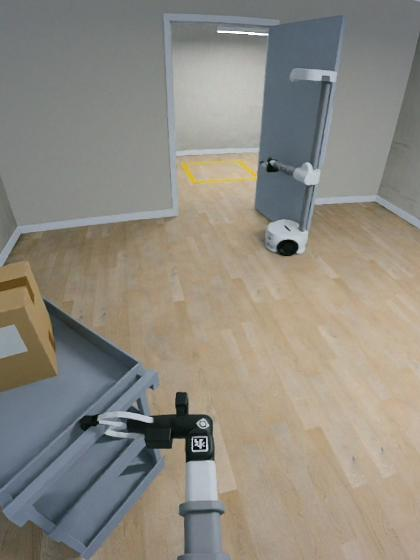

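Scene clock: 690.20 s.
earlier move: r2 done
r1.base_odometry: x=-1.746 y=+1.554 heading=-0.296
r1.turned_by_wheels: +0.000
r1.turned_by_imu: +0.000
r1.base_tilt: forward=-1.6 right=+1.2
r1.lidar_m: 0.79 1.37 1.74 2.79 2.12 2.10 - 2.48 - - 0.25 0.29
r1.base_status: not commanded
r1.joint_positions: lift_m=+0.500 arm_m=+0.250 wrist_yaw_rad=+0.002 wrist_pitch_rad=+0.002 wrist_roll_rad=+0.000 gripper_m=-0.019
r1.joint_status: not commanded
r1.measured_speeds: all 0
r1.motor_effort: lift_m=+23(23) arm_m=-4(4) wheel_0=+3(4) wheel_1=-3(4) wheel_2=-1(1)
r1.servo_current: wrist_yaw_rad=59(72) wrist_pitch_rad=39(52) wrist_roll_rad=46(78) gripper_m=52(65)
r1.contact_limits: strafe_m 0.8
r1.hand_pose: x=+0.7095 y=-0.0869 z=+0.6773 quat_wxyz=(+1.000, +0.000, +0.001, +0.001) (m; r1's base frame)
r1.wrist_depth_mm: - - - - - 243 177 / - - - - - 247 180 / - - - - - 248 181 / - - - - - 267 181 / - - - - - 249 181 / - - - 198 351 249 181 / 1708 1576 179 165 162 216 180
r2.base_odometry: x=+0.153 y=-1.111 heading=-2.297
r2.turned_by_wheels: +0.000
r2.turned_by_imu: +0.002
r2.base_tilt: forward=-0.7 right=+0.0
r2.lidar_m: 0.68 0.42 0.37 1.79 1.81 2.24 2.30 2.30 2.79 2.90 2.94 2.80
r2.base_status: done
r2.joint_positions: lift_m=+0.684 arm_m=+0.200 wrist_yaw_rad=+1.502 wrist_pitch_rad=+0.006 wrist_roll_rad=+1.569 gripper_m=-0.024
r2.joint_status: all done
r2.measured_speeds: all 0
r2.motor_effort: lift_m=+15(16) arm_m=+4(5) wheel_0=+8(14) wheel_1=-4(11) wheel_2=-4(13)
r2.servo_current: wrist_yaw_rad=52(189) wrist_pitch_rad=46(59) wrist_roll_rad=39(65) gripper_m=85(98)
r2.contact_limits: arm_m 0.1; translate_m 0.7
r2.hand_pose: x=+0.4779 y=+0.2817 z=+0.8607 quat_wxyz=(+0.519, +0.515, +0.484, +0.481) (m; r2's base frame)
r2.wrist_depth_mm: - - - 135 189 - - / - - 500 142 198 768 - / - 439 436 148 207 - - / - 496 504 156 218 831 - / - - 609 163 229 - - / - - 182 173 179 1756 - / - - - - - - 488
wait: 4.93 of 5 s (r2 has come to rest)
pictures: r2_head_camera
Images, in order (width x height): r2_head_camera 420x560.

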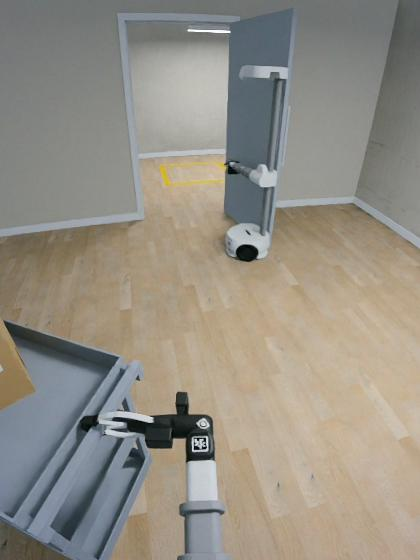

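Emit:
move --blocking false --r2 '{"base":{"translate_m":0.75,"strafe_m":-0.1},"joints":{"wrist_yaw_rad":2.3,"arm_m":0.05},"speeds":{"wrist_yaw_rad":0.15,"arm_m":0.03},"pace":"slow","contact_limits":{"translate_m":0.7}}' --cameras '[]'

Emit:
wait --seconds 5 --cameras '[]'

Emit:
wait --seconds 3.5 --cameras '["r2_head_camera","r2_head_left_camera"]'

Scene clock: 706.30 s.
move: r2 moving
r1: as last shown
r1.turned_by_imu: -0.001
r1.base_tilt: forward=-1.5 right=+1.3
r1.lidar_m: 0.82 1.35 1.74 2.78 2.10 2.06 - 2.44 - - 0.25 0.25
r1.motor_effort: lift_m=+23(23) arm_m=-4(4) wheel_0=+3(3) wheel_1=-3(4) wheel_2=-1(1)
r1.servo_current: wrist_yaw_rad=65(65) wrist_pitch_rad=39(46) wrist_roll_rad=46(59) gripper_m=52(59)
r1.contact_limits: strafe_m 0.8
r1.wrist_depth_mm: - - - - - 244 178 / - - - - - 248 179 / - - - - - 248 181 / - - - - - 270 182 / - - - - - 249 181 / - - - 198 351 249 181 / 1661 1537 179 165 161 216 180
r2.base_odometry: x=+0.143 y=-1.119 heading=-2.297
r2.turned_by_wheels: +0.000
r2.turned_by_imu: +0.002
r2.base_tilt: forward=-0.6 right=+0.0
r2.lidar_m: 0.64 0.39 0.38 1.80 1.81 2.22 2.30 2.32 2.80 2.91 2.93 2.79
r2.base_status: translate_m moving; strafe_m moving
r2.joint_positions: lift_m=+0.684 arm_m=+0.186 wrist_yaw_rad=+1.550 wrist_pitch_rad=+0.006 wrist_roll_rad=+1.569 gripper_m=-0.024
r2.joint_status: arm_m moving; wrist_yaw_rad moving
r2.measured_speeds: translate_m=+0.050 strafe_m=-0.007 rotate_rad=+0.000 lift_m=+0.000 arm_m=-0.030 wrist_yaw_rad=+0.145 wrist_pitch_rad=+0.000 wrist_roll_rad=+0.000
r2.motor_effort: lift_m=+15(16) arm_m=-7(12) wheel_0=+6(11) wheel_1=+2(4) wheel_2=-9(10)
r2.servo_current: wrist_yaw_rad=91(117) wrist_pitch_rad=46(52) wrist_roll_rad=46(59) gripper_m=85(91)
r2.contact_limits: translate_m 0.7
r2.hand_pose: x=+0.4507 y=+0.2865 z=+0.8607 quat_wxyz=(+0.507, +0.503, +0.496, +0.494) (m; r2's base frame)
r2.wrist_depth_mm: - - - 132 186 - - / - - 480 138 195 759 - / - 436 436 146 208 - - / - 488 508 154 219 - - / - - 603 163 228 - - / - - 181 173 171 1618 - / - - - - - - 473
pictures: none
No camera images: "cameras" was empty.

Scene clock: 711.30 s.
earlier move: r2 moving
r1.base_odometry: x=-1.746 y=+1.554 heading=-0.296
r1.turned_by_wheels: +0.000
r1.turned_by_imu: +0.000
r1.base_tilt: forward=-1.6 right=+1.3
r1.lidar_m: 0.82 1.34 1.74 2.77 2.00 1.90 - 2.47 - - 0.25 0.25
r1.base_status: not commanded
r1.joint_positions: lift_m=+0.500 arm_m=+0.250 wrist_yaw_rad=+0.002 wrist_pitch_rad=+0.002 wrist_roll_rad=+0.000 gripper_m=-0.019
r1.joint_status: not commanded
r1.measured_speeds: all 0
r1.motor_effort: lift_m=+23(23) arm_m=-4(4) wheel_0=+2(4) wheel_1=-3(4) wheel_2=-1(1)
r1.servo_current: wrist_yaw_rad=46(65) wrist_pitch_rad=46(52) wrist_roll_rad=46(65) gripper_m=52(65)
r1.contact_limits: strafe_m 0.8
r1.hand_pose: x=+0.7095 y=-0.0869 z=+0.6773 quat_wxyz=(+1.000, +0.000, +0.001, +0.001) (m; r1's base frame)
r1.wrist_depth_mm: - - - - - 243 178 / - - - - - 247 180 / - - - - - 248 181 / - - - - - 268 181 / - - - - - 249 181 / - - - 198 351 248 181 / 1661 1661 179 165 162 216 181
r2.base_odometry: x=-0.226 y=-1.438 heading=-2.297
r2.turned_by_wheels: +0.000
r2.turned_by_imu: +0.001
r2.base_tilt: forward=-0.7 right=+0.0
r2.lidar_m: 2.01 0.31 0.30 0.25 0.25 2.40 2.75 2.78 3.09 2.78 2.79 2.08
r2.base_status: translate_m moving; strafe_m moving
r2.joint_positions: lift_m=+0.684 arm_m=+0.050 wrist_yaw_rad=+2.297 wrist_pitch_rad=+0.006 wrist_roll_rad=+1.569 gripper_m=-0.024
r2.joint_status: arm_m moving; wrist_yaw_rad moving
r2.measured_speeds: translate_m=+0.099 strafe_m=-0.013 rotate_rad=-0.004 lift_m=+0.000 arm_m=+0.000 wrist_yaw_rad=+0.007 wrist_pitch_rad=+0.000 wrist_roll_rad=+0.000
r2.motor_effort: lift_m=+15(16) arm_m=-4(12) wheel_0=+5(11) wheel_1=+6(9) wheel_2=-9(12)
r2.servo_current: wrist_yaw_rad=33(150) wrist_pitch_rad=46(52) wrist_roll_rad=52(65) gripper_m=91(91)
r2.contact_limits: translate_m 0.7
r2.hand_pose: x=+0.0949 y=+0.2737 z=+0.8607 quat_wxyz=(+0.292, +0.288, +0.645, +0.645) (m; r2's base frame)
r2.wrist_depth_mm: - 347 336 - - 118 - / - 415 452 - 134 - - / - - - - 154 - - / - - - - 182 554 - / - - - 112 220 1618 504 / - - 186 137 180 1618 462 / - - - - 399 - 1060
wait: 5.00 s; no rest
pictures: none
No camera images: "cameras" was empty.

Scene clock: 714.63 s.
earlier move: r2 done
r1.base_odometry: x=-1.746 y=+1.554 heading=-0.296
r1.turned_by_wheels: +0.000
r1.turned_by_imu: +0.000
r1.base_tilt: forward=-1.6 right=+1.3
r1.lidar_m: 0.82 1.34 1.74 2.78 1.81 1.67 - 2.46 - - 0.25 0.27
r1.base_status: not commanded
r1.joint_positions: lift_m=+0.500 arm_m=+0.250 wrist_yaw_rad=+0.002 wrist_pitch_rad=+0.002 wrist_roll_rad=+0.000 gripper_m=-0.019
r1.joint_status: not commanded
r1.measured_speeds: all 0
r1.motor_effort: lift_m=+23(23) arm_m=-4(4) wheel_0=+3(4) wheel_1=-3(4) wheel_2=-1(1)
r1.servo_current: wrist_yaw_rad=59(65) wrist_pitch_rad=39(52) wrist_roll_rad=46(65) gripper_m=46(65)
r1.contact_limits: strafe_m 0.8
r1.hand_pose: x=+0.7095 y=-0.0869 z=+0.6773 quat_wxyz=(+1.000, +0.000, +0.001, +0.001) (m; r1's base frame)
r1.wrist_depth_mm: - - - - - 244 178 / - - - - - 247 179 / - - - - - 248 181 / - - - - - 266 182 / - - - - - 251 181 / - - - 198 351 249 180 / 1661 1576 179 165 162 216 180
r2.base_odometry: x=-0.419 y=-1.605 heading=-2.297
r2.turned_by_wheels: +0.000
r2.turned_by_imu: +0.001
r2.base_tilt: forward=-0.7 right=+0.1
r2.lidar_m: 1.74 0.37 0.29 0.25 0.25 2.50 3.00 3.02 2.98 2.68 2.72 1.80
r2.base_status: done
r2.joint_positions: lift_m=+0.684 arm_m=+0.050 wrist_yaw_rad=+2.302 wrist_pitch_rad=+0.006 wrist_roll_rad=+1.569 gripper_m=-0.024
r2.joint_status: all done
r2.measured_speeds: all 0
r2.motor_effort: lift_m=+15(16) arm_m=-6(12) wheel_0=+5(11) wheel_1=+5(9) wheel_2=-5(12)
r2.servo_current: wrist_yaw_rad=39(150) wrist_pitch_rad=52(52) wrist_roll_rad=52(65) gripper_m=85(91)
r2.contact_limits: translate_m 0.7
r2.hand_pose: x=+0.0935 y=+0.2730 z=+0.8607 quat_wxyz=(+0.290, +0.286, +0.646, +0.646) (m; r2's base frame)
r2.wrist_depth_mm: - 480 488 114 169 - - / - 436 430 123 181 - - / - 459 439 131 194 - - / - - 544 140 208 - - / - - - 152 225 - - / - - 186 169 180 1618 508 / - - - - - - 469
wait: 3.33 of 3.5 s (r2 has come to rest)
pictures: r2_head_camera, r2_head_left_camera
Images, in order (width x height): r2_head_camera 420x560, r2_head_left_camera 420x672.

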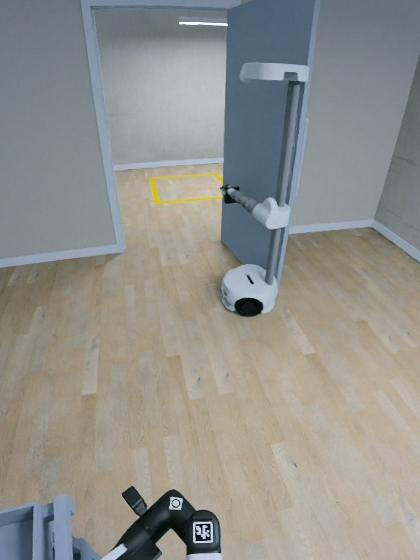

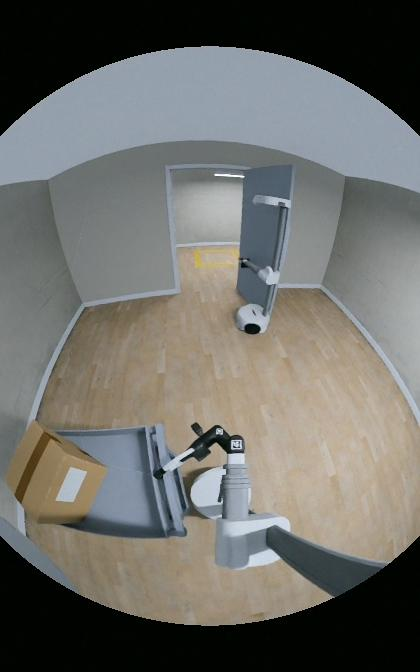

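Emit:
move --r2 '{"base":{"translate_m":0.35},"pace":"slow","contact_limits":{"translate_m":0.7}}' --blocking false --cameras '[]'

Emit:
wait --seconds 5 --cameras '["r2_head_camera","r2_head_left_camera","r2_head_right_camera","r2_wrist_camera"]'

Scene clock: 742.40 s.
move: r2 moving
r1: as last shown
r1.turned_by_imu: -0.002
r1.base_tilt: forward=-1.6 right=+1.2
r1.lidar_m: 0.80 1.35 1.72 2.78 1.80 1.64 - 2.49 - - 0.25 0.25
r1.motor_effort: lift_m=+22(23) arm_m=-4(4) wheel_0=+3(3) wheel_1=-3(4) wheel_2=-1(1)
r1.servo_current: wrist_yaw_rad=39(65) wrist_pitch_rad=46(46) wrist_roll_rad=46(65) gripper_m=46(52)
r1.contact_limits: strafe_m 0.8
r1.wrist_depth_mm: - - - - - 243 178 / - - - - - 247 179 / - - - - - 248 181 / - - - - - 268 182 / - - - - - 248 182 / - - - 198 349 250 181 / 1661 1576 179 165 162 216 180
r2.base_odometry: x=-0.428 y=-1.614 heading=-2.296
r2.turned_by_wheels: +0.000
r2.turned_by_imu: +0.004
r2.base_tilt: forward=-0.6 right=+0.0
r2.lidar_m: 1.76 0.40 0.26 0.25 0.25 2.54 3.01 3.03 3.01 2.68 2.72 1.80
r2.base_status: translate_m moving
r2.joint_positions: lift_m=+0.684 arm_m=+0.050 wrist_yaw_rad=+2.302 wrist_pitch_rad=+0.006 wrist_roll_rad=+1.569 gripper_m=-0.024
r2.joint_status: not commanded
r2.measured_speeds: translate_m=+0.048 strafe_m=+0.000 rotate_rad=+0.001 lift_m=+0.000 arm_m=+0.000 wrist_yaw_rad=+0.000 wrist_pitch_rad=+0.000 wrist_roll_rad=+0.000
r2.motor_effort: lift_m=+15(16) arm_m=-6(6) wheel_0=+5(11) wheel_1=+9(9) wheel_2=-9(11)
r2.servo_current: wrist_yaw_rad=46(52) wrist_pitch_rad=39(46) wrist_roll_rad=39(59) gripper_m=78(85)
r2.contact_limits: translate_m 0.7
r2.hand_pose: x=+0.0935 y=+0.2730 z=+0.8607 quat_wxyz=(+0.290, +0.286, +0.646, +0.646) (m; r2's base frame)
r2.wrist_depth_mm: - 500 488 117 173 - - / - 439 433 123 182 - - / - 455 442 132 195 - - / - - 539 144 209 - - / - - - 153 225 - - / - - 186 170 180 1618 512 / - - - - - - 477
pictures: none
No camera images: "cameras" was empty.

Scene clock: 746.67 s.
earlier move: r2 done
r1.base_odometry: x=-1.746 y=+1.554 heading=-0.296
r1.turned_by_wheels: +0.000
r1.turned_by_imu: +0.000
r1.base_tilt: forward=-1.6 right=+1.3
r1.lidar_m: 0.77 1.36 1.74 2.77 1.47 1.34 - 2.46 - - 0.25 0.28
r1.base_status: not commanded
r1.joint_positions: lift_m=+0.500 arm_m=+0.250 wrist_yaw_rad=+0.002 wrist_pitch_rad=+0.002 wrist_roll_rad=+0.000 gripper_m=-0.019
r1.joint_status: not commanded
r1.measured_speeds: all 0
r1.motor_effort: lift_m=+22(23) arm_m=-4(4) wheel_0=+3(4) wheel_1=-3(4) wheel_2=-1(1)
r1.servo_current: wrist_yaw_rad=52(72) wrist_pitch_rad=39(52) wrist_roll_rad=46(65) gripper_m=52(59)
r1.contact_limits: strafe_m 0.8
r1.hand_pose: x=+0.7095 y=-0.0869 z=+0.6773 quat_wxyz=(+1.000, +0.000, +0.001, +0.001) (m; r1's base frame)
r1.wrist_depth_mm: - - - - - 243 179 / - - - - - 246 179 / - - - - - 248 181 / - - - - - 267 182 / - - - - - 250 181 / - - - 198 351 249 181 / 1708 1618 179 165 161 216 181
r2.base_odometry: x=-0.651 y=-1.867 heading=-2.296
r2.turned_by_wheels: +0.000
r2.turned_by_imu: +0.003
r2.base_tilt: forward=-0.7 right=+0.0
r2.lidar_m: 1.41 2.46 0.27 0.25 0.25 2.58 3.34 3.36 2.92 2.62 2.65 1.41
r2.base_status: done
r2.joint_positions: lift_m=+0.684 arm_m=+0.050 wrist_yaw_rad=+2.302 wrist_pitch_rad=+0.006 wrist_roll_rad=+1.569 gripper_m=-0.024
r2.joint_status: not commanded
r2.measured_speeds: all 0
r2.motor_effort: lift_m=+16(16) arm_m=+4(6) wheel_0=+4(15) wheel_1=+7(14) wheel_2=-4(11)
r2.servo_current: wrist_yaw_rad=46(59) wrist_pitch_rad=46(52) wrist_roll_rad=46(65) gripper_m=85(91)
r2.contact_limits: translate_m 0.7
r2.hand_pose: x=+0.0933 y=+0.2730 z=+0.8607 quat_wxyz=(+0.290, +0.286, +0.646, +0.646) (m; r2's base frame)
r2.wrist_depth_mm: - - - 133 187 699 - / - - 512 139 196 - - / - 462 445 146 208 - - / - - 492 155 220 - - / - - 603 165 229 - - / - - 185 173 180 1863 - / - - - - - - 492
wait: 4.27 of 5 s (r2 has come to rest)
pictures: r2_head_camera, r2_head_left_camera, r2_head_right_camera, r2_wrist_camera
Images, in order (width x height): r2_head_camera 420x560, r2_head_left_camera 420x672, r2_head_right_camera 420x672, r2_wrist_camera 616x392.

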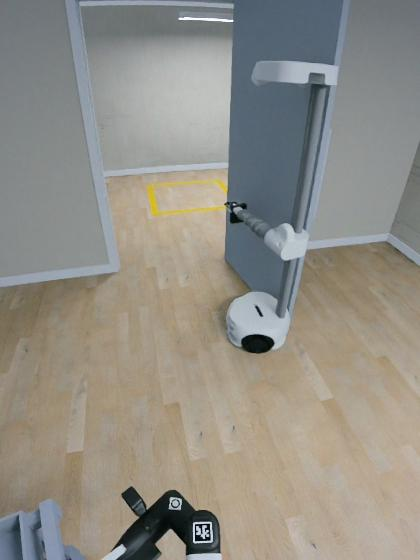

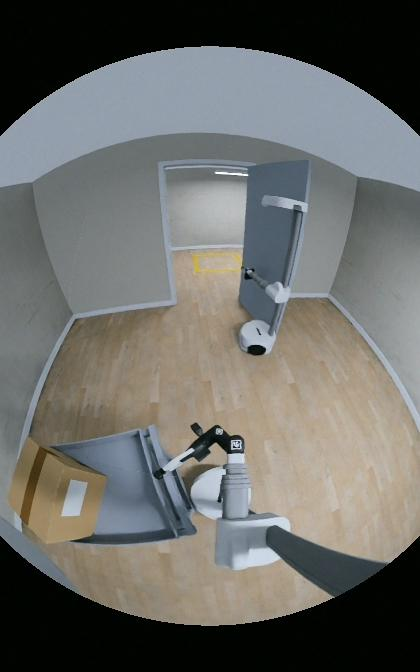

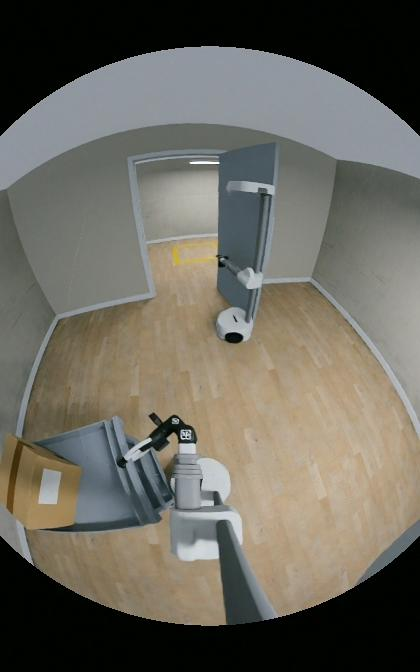

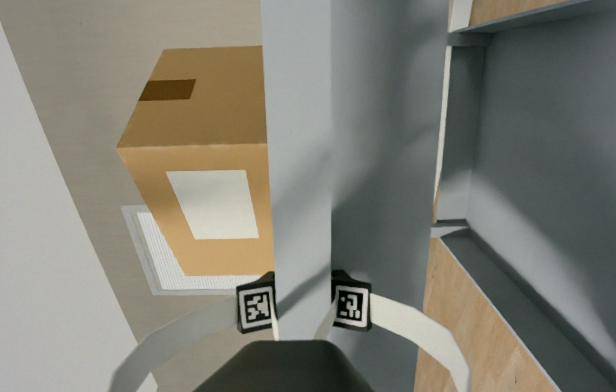

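Emit:
move --r2 '{"base":{"rotate_rad":0.4},"joints":{"arm_m":0.03},"pace":"slow","contact_limits":{"rotate_rad":0.7}}' --blocking false --cameras '[]'

Emit:
wait --seconds 2 --cameras '["r2_head_left_camera","r2_wrist_camera"]'

Scene clock: 778.93 s.
move: r2 moving
r1: as last shown
r1.turned_by_imu: -0.002
r1.lidar_m: 0.80 1.33 1.72 2.79 1.50 1.36 - 2.47 - - 0.25 0.27
r1.motor_effort: lift_m=+22(23) arm_m=-4(4) wheel_0=+3(3) wheel_1=-3(4) wheel_2=-1(1)
r1.servo_current: wrist_yaw_rad=65(65) wrist_pitch_rad=39(52) wrist_roll_rad=39(65) gripper_m=52(59)
r1.contact_limits: strafe_m 0.8
r1.wrist_depth_mm: - - - - - 244 178 / - - - - - 247 180 / - - - - - 248 180 / - - - - - 268 181 / - - - - - 250 181 / - - - 199 349 248 181 / 1661 1576 179 165 162 216 180
r2.base_odometry: x=-0.651 y=-1.867 heading=-2.172
r2.turned_by_wheels: +0.124
r2.turned_by_imu: +0.124
r2.base_tilt: forward=-0.7 right=+0.1
r2.lidar_m: 1.54 0.37 0.29 0.25 0.25 2.83 3.38 3.44 2.80 2.63 2.69 1.41
r2.base_status: rotate_rad moving
r2.joint_positions: lift_m=+0.684 arm_m=+0.038 wrist_yaw_rad=+2.297 wrist_pitch_rad=+0.006 wrist_roll_rad=+1.569 gripper_m=-0.024
r2.joint_status: arm_m moving
r2.measured_speeds: translate_m=-0.002 strafe_m=+0.001 rotate_rad=+0.488 lift_m=+0.000 arm_m=-0.041 wrist_yaw_rad=+0.000 wrist_pitch_rad=+0.000 wrist_roll_rad=+0.000
r2.motor_effort: lift_m=+15(16) arm_m=-7(12) wheel_0=-13(17) wheel_1=-8(10) wheel_2=-9(10)
r2.servo_current: wrist_yaw_rad=46(52) wrist_pitch_rad=52(52) wrist_roll_rad=39(46) gripper_m=72(85)
r2.contact_limits: rotate_rad 0.7
r2.hand_pose: x=+0.0827 y=+0.2737 z=+0.8607 quat_wxyz=(+0.292, +0.288, +0.645, +0.645) (m; r2's base frame)
r2.wrist_depth_mm: - 500 496 118 171 - - / - 455 445 124 182 - - / - 445 433 133 195 - - / - - 535 142 208 - - / - - - 153 224 - - / - - 187 166 177 1618 521 / - - - - - 1708 477
pictures: none
No camera images: "cameras" was empty.

Scene clock: 780.00 s.
earlier move: r2 done
r1.base_odometry: x=-1.746 y=+1.554 heading=-0.296
r1.turned_by_wheels: +0.000
r1.turned_by_imu: +0.000
r1.base_tilt: forward=-1.6 right=+1.3
r1.lidar_m: 0.80 1.32 1.74 2.78 1.51 1.39 - 2.47 - - 0.25 0.28
r1.base_status: not commanded
r1.joint_positions: lift_m=+0.500 arm_m=+0.250 wrist_yaw_rad=+0.002 wrist_pitch_rad=+0.002 wrist_roll_rad=+0.000 gripper_m=-0.019
r1.joint_status: not commanded
r1.measured_speeds: all 0
r1.motor_effort: lift_m=+22(23) arm_m=-4(4) wheel_0=+2(3) wheel_1=-3(4) wheel_2=-1(1)
r1.servo_current: wrist_yaw_rad=59(72) wrist_pitch_rad=39(52) wrist_roll_rad=46(65) gripper_m=52(59)
r1.contact_limits: strafe_m 0.8
r1.hand_pose: x=+0.7095 y=-0.0869 z=+0.6773 quat_wxyz=(+1.000, +0.000, +0.001, +0.001) (m; r1's base frame)
r1.wrist_depth_mm: - - - - - 244 178 / - - - - - 246 179 / - - - - - 247 181 / - - - - - 267 181 / - - - - - 248 181 / - - - 199 353 249 181 / 1661 1618 179 165 162 215 180
r2.base_odometry: x=-0.651 y=-1.867 heading=-1.897
r2.turned_by_wheels: +0.275
r2.turned_by_imu: +0.267
r2.base_tilt: forward=-0.7 right=+0.1
r2.lidar_m: 2.48 0.31 0.28 0.25 0.25 3.35 3.36 3.17 2.63 2.60 2.95 1.39
r2.base_status: done
r2.joint_positions: lift_m=+0.684 arm_m=+0.030 wrist_yaw_rad=+2.297 wrist_pitch_rad=+0.006 wrist_roll_rad=+1.569 gripper_m=-0.024
r2.joint_status: all done
r2.measured_speeds: all 0
r2.motor_effort: lift_m=+15(16) arm_m=-7(12) wheel_0=-6(17) wheel_1=-6(10) wheel_2=-6(10)
r2.servo_current: wrist_yaw_rad=59(59) wrist_pitch_rad=46(52) wrist_roll_rad=59(59) gripper_m=78(91)
r2.contact_limits: rotate_rad 0.7
r2.hand_pose: x=+0.0749 y=+0.2737 z=+0.8607 quat_wxyz=(+0.292, +0.288, +0.645, +0.645) (m; r2's base frame)
r2.wrist_depth_mm: - 343 336 - - - - / - 512 445 - - 132 - / - - - - 158 - - / - - - - 181 544 - / - - - - 221 1618 517 / - - 186 135 179 1576 469 / - - - - 413 1618 1078
wait: 1.07 of 2 s (r2 has come to rest)
pictures: r2_head_left_camera, r2_wrist_camera
Images, in order (width x height): r2_head_left_camera 420x672, r2_wrist_camera 616x392.

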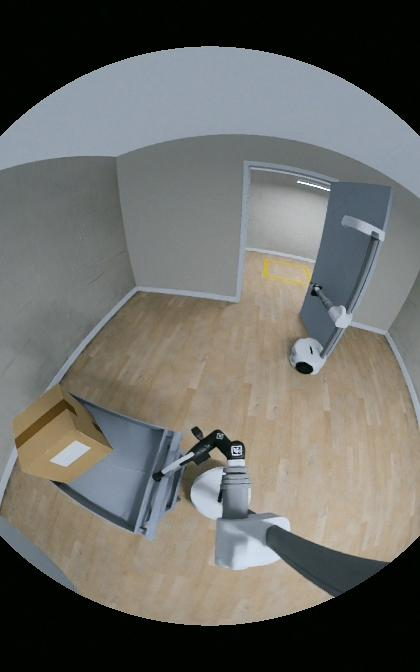

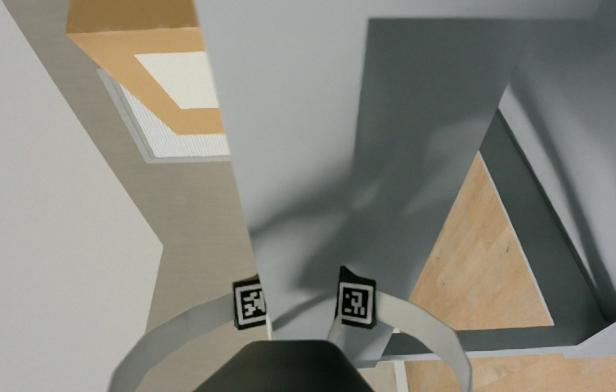

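Emit:
move --r2 '{"base":{"translate_m":0.45,"strafe_m":0.08},"pace":"slow","contact_limits":{"translate_m":0.7,"strafe_m":0.7}}' --blocking false --cameras '[]'

Emit:
wait --seconds 6 --cameras '["r2_head_left_camera"]'

Emit:
move --r2 '{"base":{"rotate_rad":0.4},"pace":"slow","contact_limits":{"rotate_rad":0.7}}' --blocking false --cameras '[]'

Emit:
wait --seconds 2 --cameras '["r2_head_left_camera","r2_head_right_camera"]'

r2: "contact_limits": translate_m and strafe_m are given together and make one move, which takes one limit: state it under one of them only
Scene clock: 791.07 s.
r1.base_odometry: x=-1.746 y=+1.554 heading=-0.296
r1.turned_by_wheels: +0.000
r1.turned_by_imu: -0.001
r1.base_tilt: forward=-1.6 right=+1.3
r1.lidar_m: 0.80 1.33 1.75 2.79 1.47 1.39 - 2.47 - - 0.25 0.28
r1.base_status: not commanded
r1.joint_positions: lift_m=+0.500 arm_m=+0.250 wrist_yaw_rad=+0.002 wrist_pitch_rad=+0.002 wrist_roll_rad=+0.000 gripper_m=-0.019
r1.joint_status: not commanded
r1.measured_speeds: all 0
r1.motor_effort: lift_m=+23(23) arm_m=-4(4) wheel_0=+3(3) wheel_1=-3(4) wheel_2=-1(1)
r1.servo_current: wrist_yaw_rad=52(72) wrist_pitch_rad=52(52) wrist_roll_rad=65(65) gripper_m=59(59)
r1.contact_limits: strafe_m 0.8
r1.hand_pose: x=+0.7095 y=-0.0869 z=+0.6773 quat_wxyz=(+1.000, +0.000, +0.001, +0.001) (m; r1's base frame)
r1.wrist_depth_mm: - - - - - 245 178 / - - - - - 246 179 / - - - - - 247 181 / - - - - - 266 181 / - - - - - 249 182 / - - - 198 351 248 181 / 1708 1576 179 165 161 216 180
r2.base_odometry: x=-0.651 y=-1.867 heading=-1.897
r2.turned_by_wheels: +0.000
r2.turned_by_imu: +0.002
r2.base_tilt: forward=-0.6 right=+0.1
r2.lidar_m: 2.48 0.30 0.28 0.25 0.25 3.35 3.34 3.17 2.65 2.62 2.97 1.44
r2.base_status: done
r2.joint_positions: lift_m=+0.684 arm_m=+0.030 wrist_yaw_rad=+2.297 wrist_pitch_rad=+0.006 wrist_roll_rad=+1.569 gripper_m=-0.024
r2.joint_status: all done
r2.measured_speeds: all 0
r2.motor_effort: lift_m=+15(16) arm_m=-6(12) wheel_0=-6(17) wheel_1=-6(10) wheel_2=-5(10)
r2.servo_current: wrist_yaw_rad=59(59) wrist_pitch_rad=46(52) wrist_roll_rad=46(59) gripper_m=85(91)
r2.contact_limits: rotate_rad 0.7
r2.hand_pose: x=+0.0749 y=+0.2737 z=+0.8607 quat_wxyz=(+0.292, +0.288, +0.645, +0.645) (m; r2's base frame)
r2.wrist_depth_mm: - 343 334 - - - - / - 508 442 - - 132 - / - - - - 157 - - / - - - - 181 549 - / - - - - 221 1661 508 / - - 186 135 179 1618 466 / - - - - 415 1618 1078
pictures: none

not run: a call was refused earlier in this reply.

not run: a call was refused earlier in this reply.

not run: a call was refused earlier in this reply.


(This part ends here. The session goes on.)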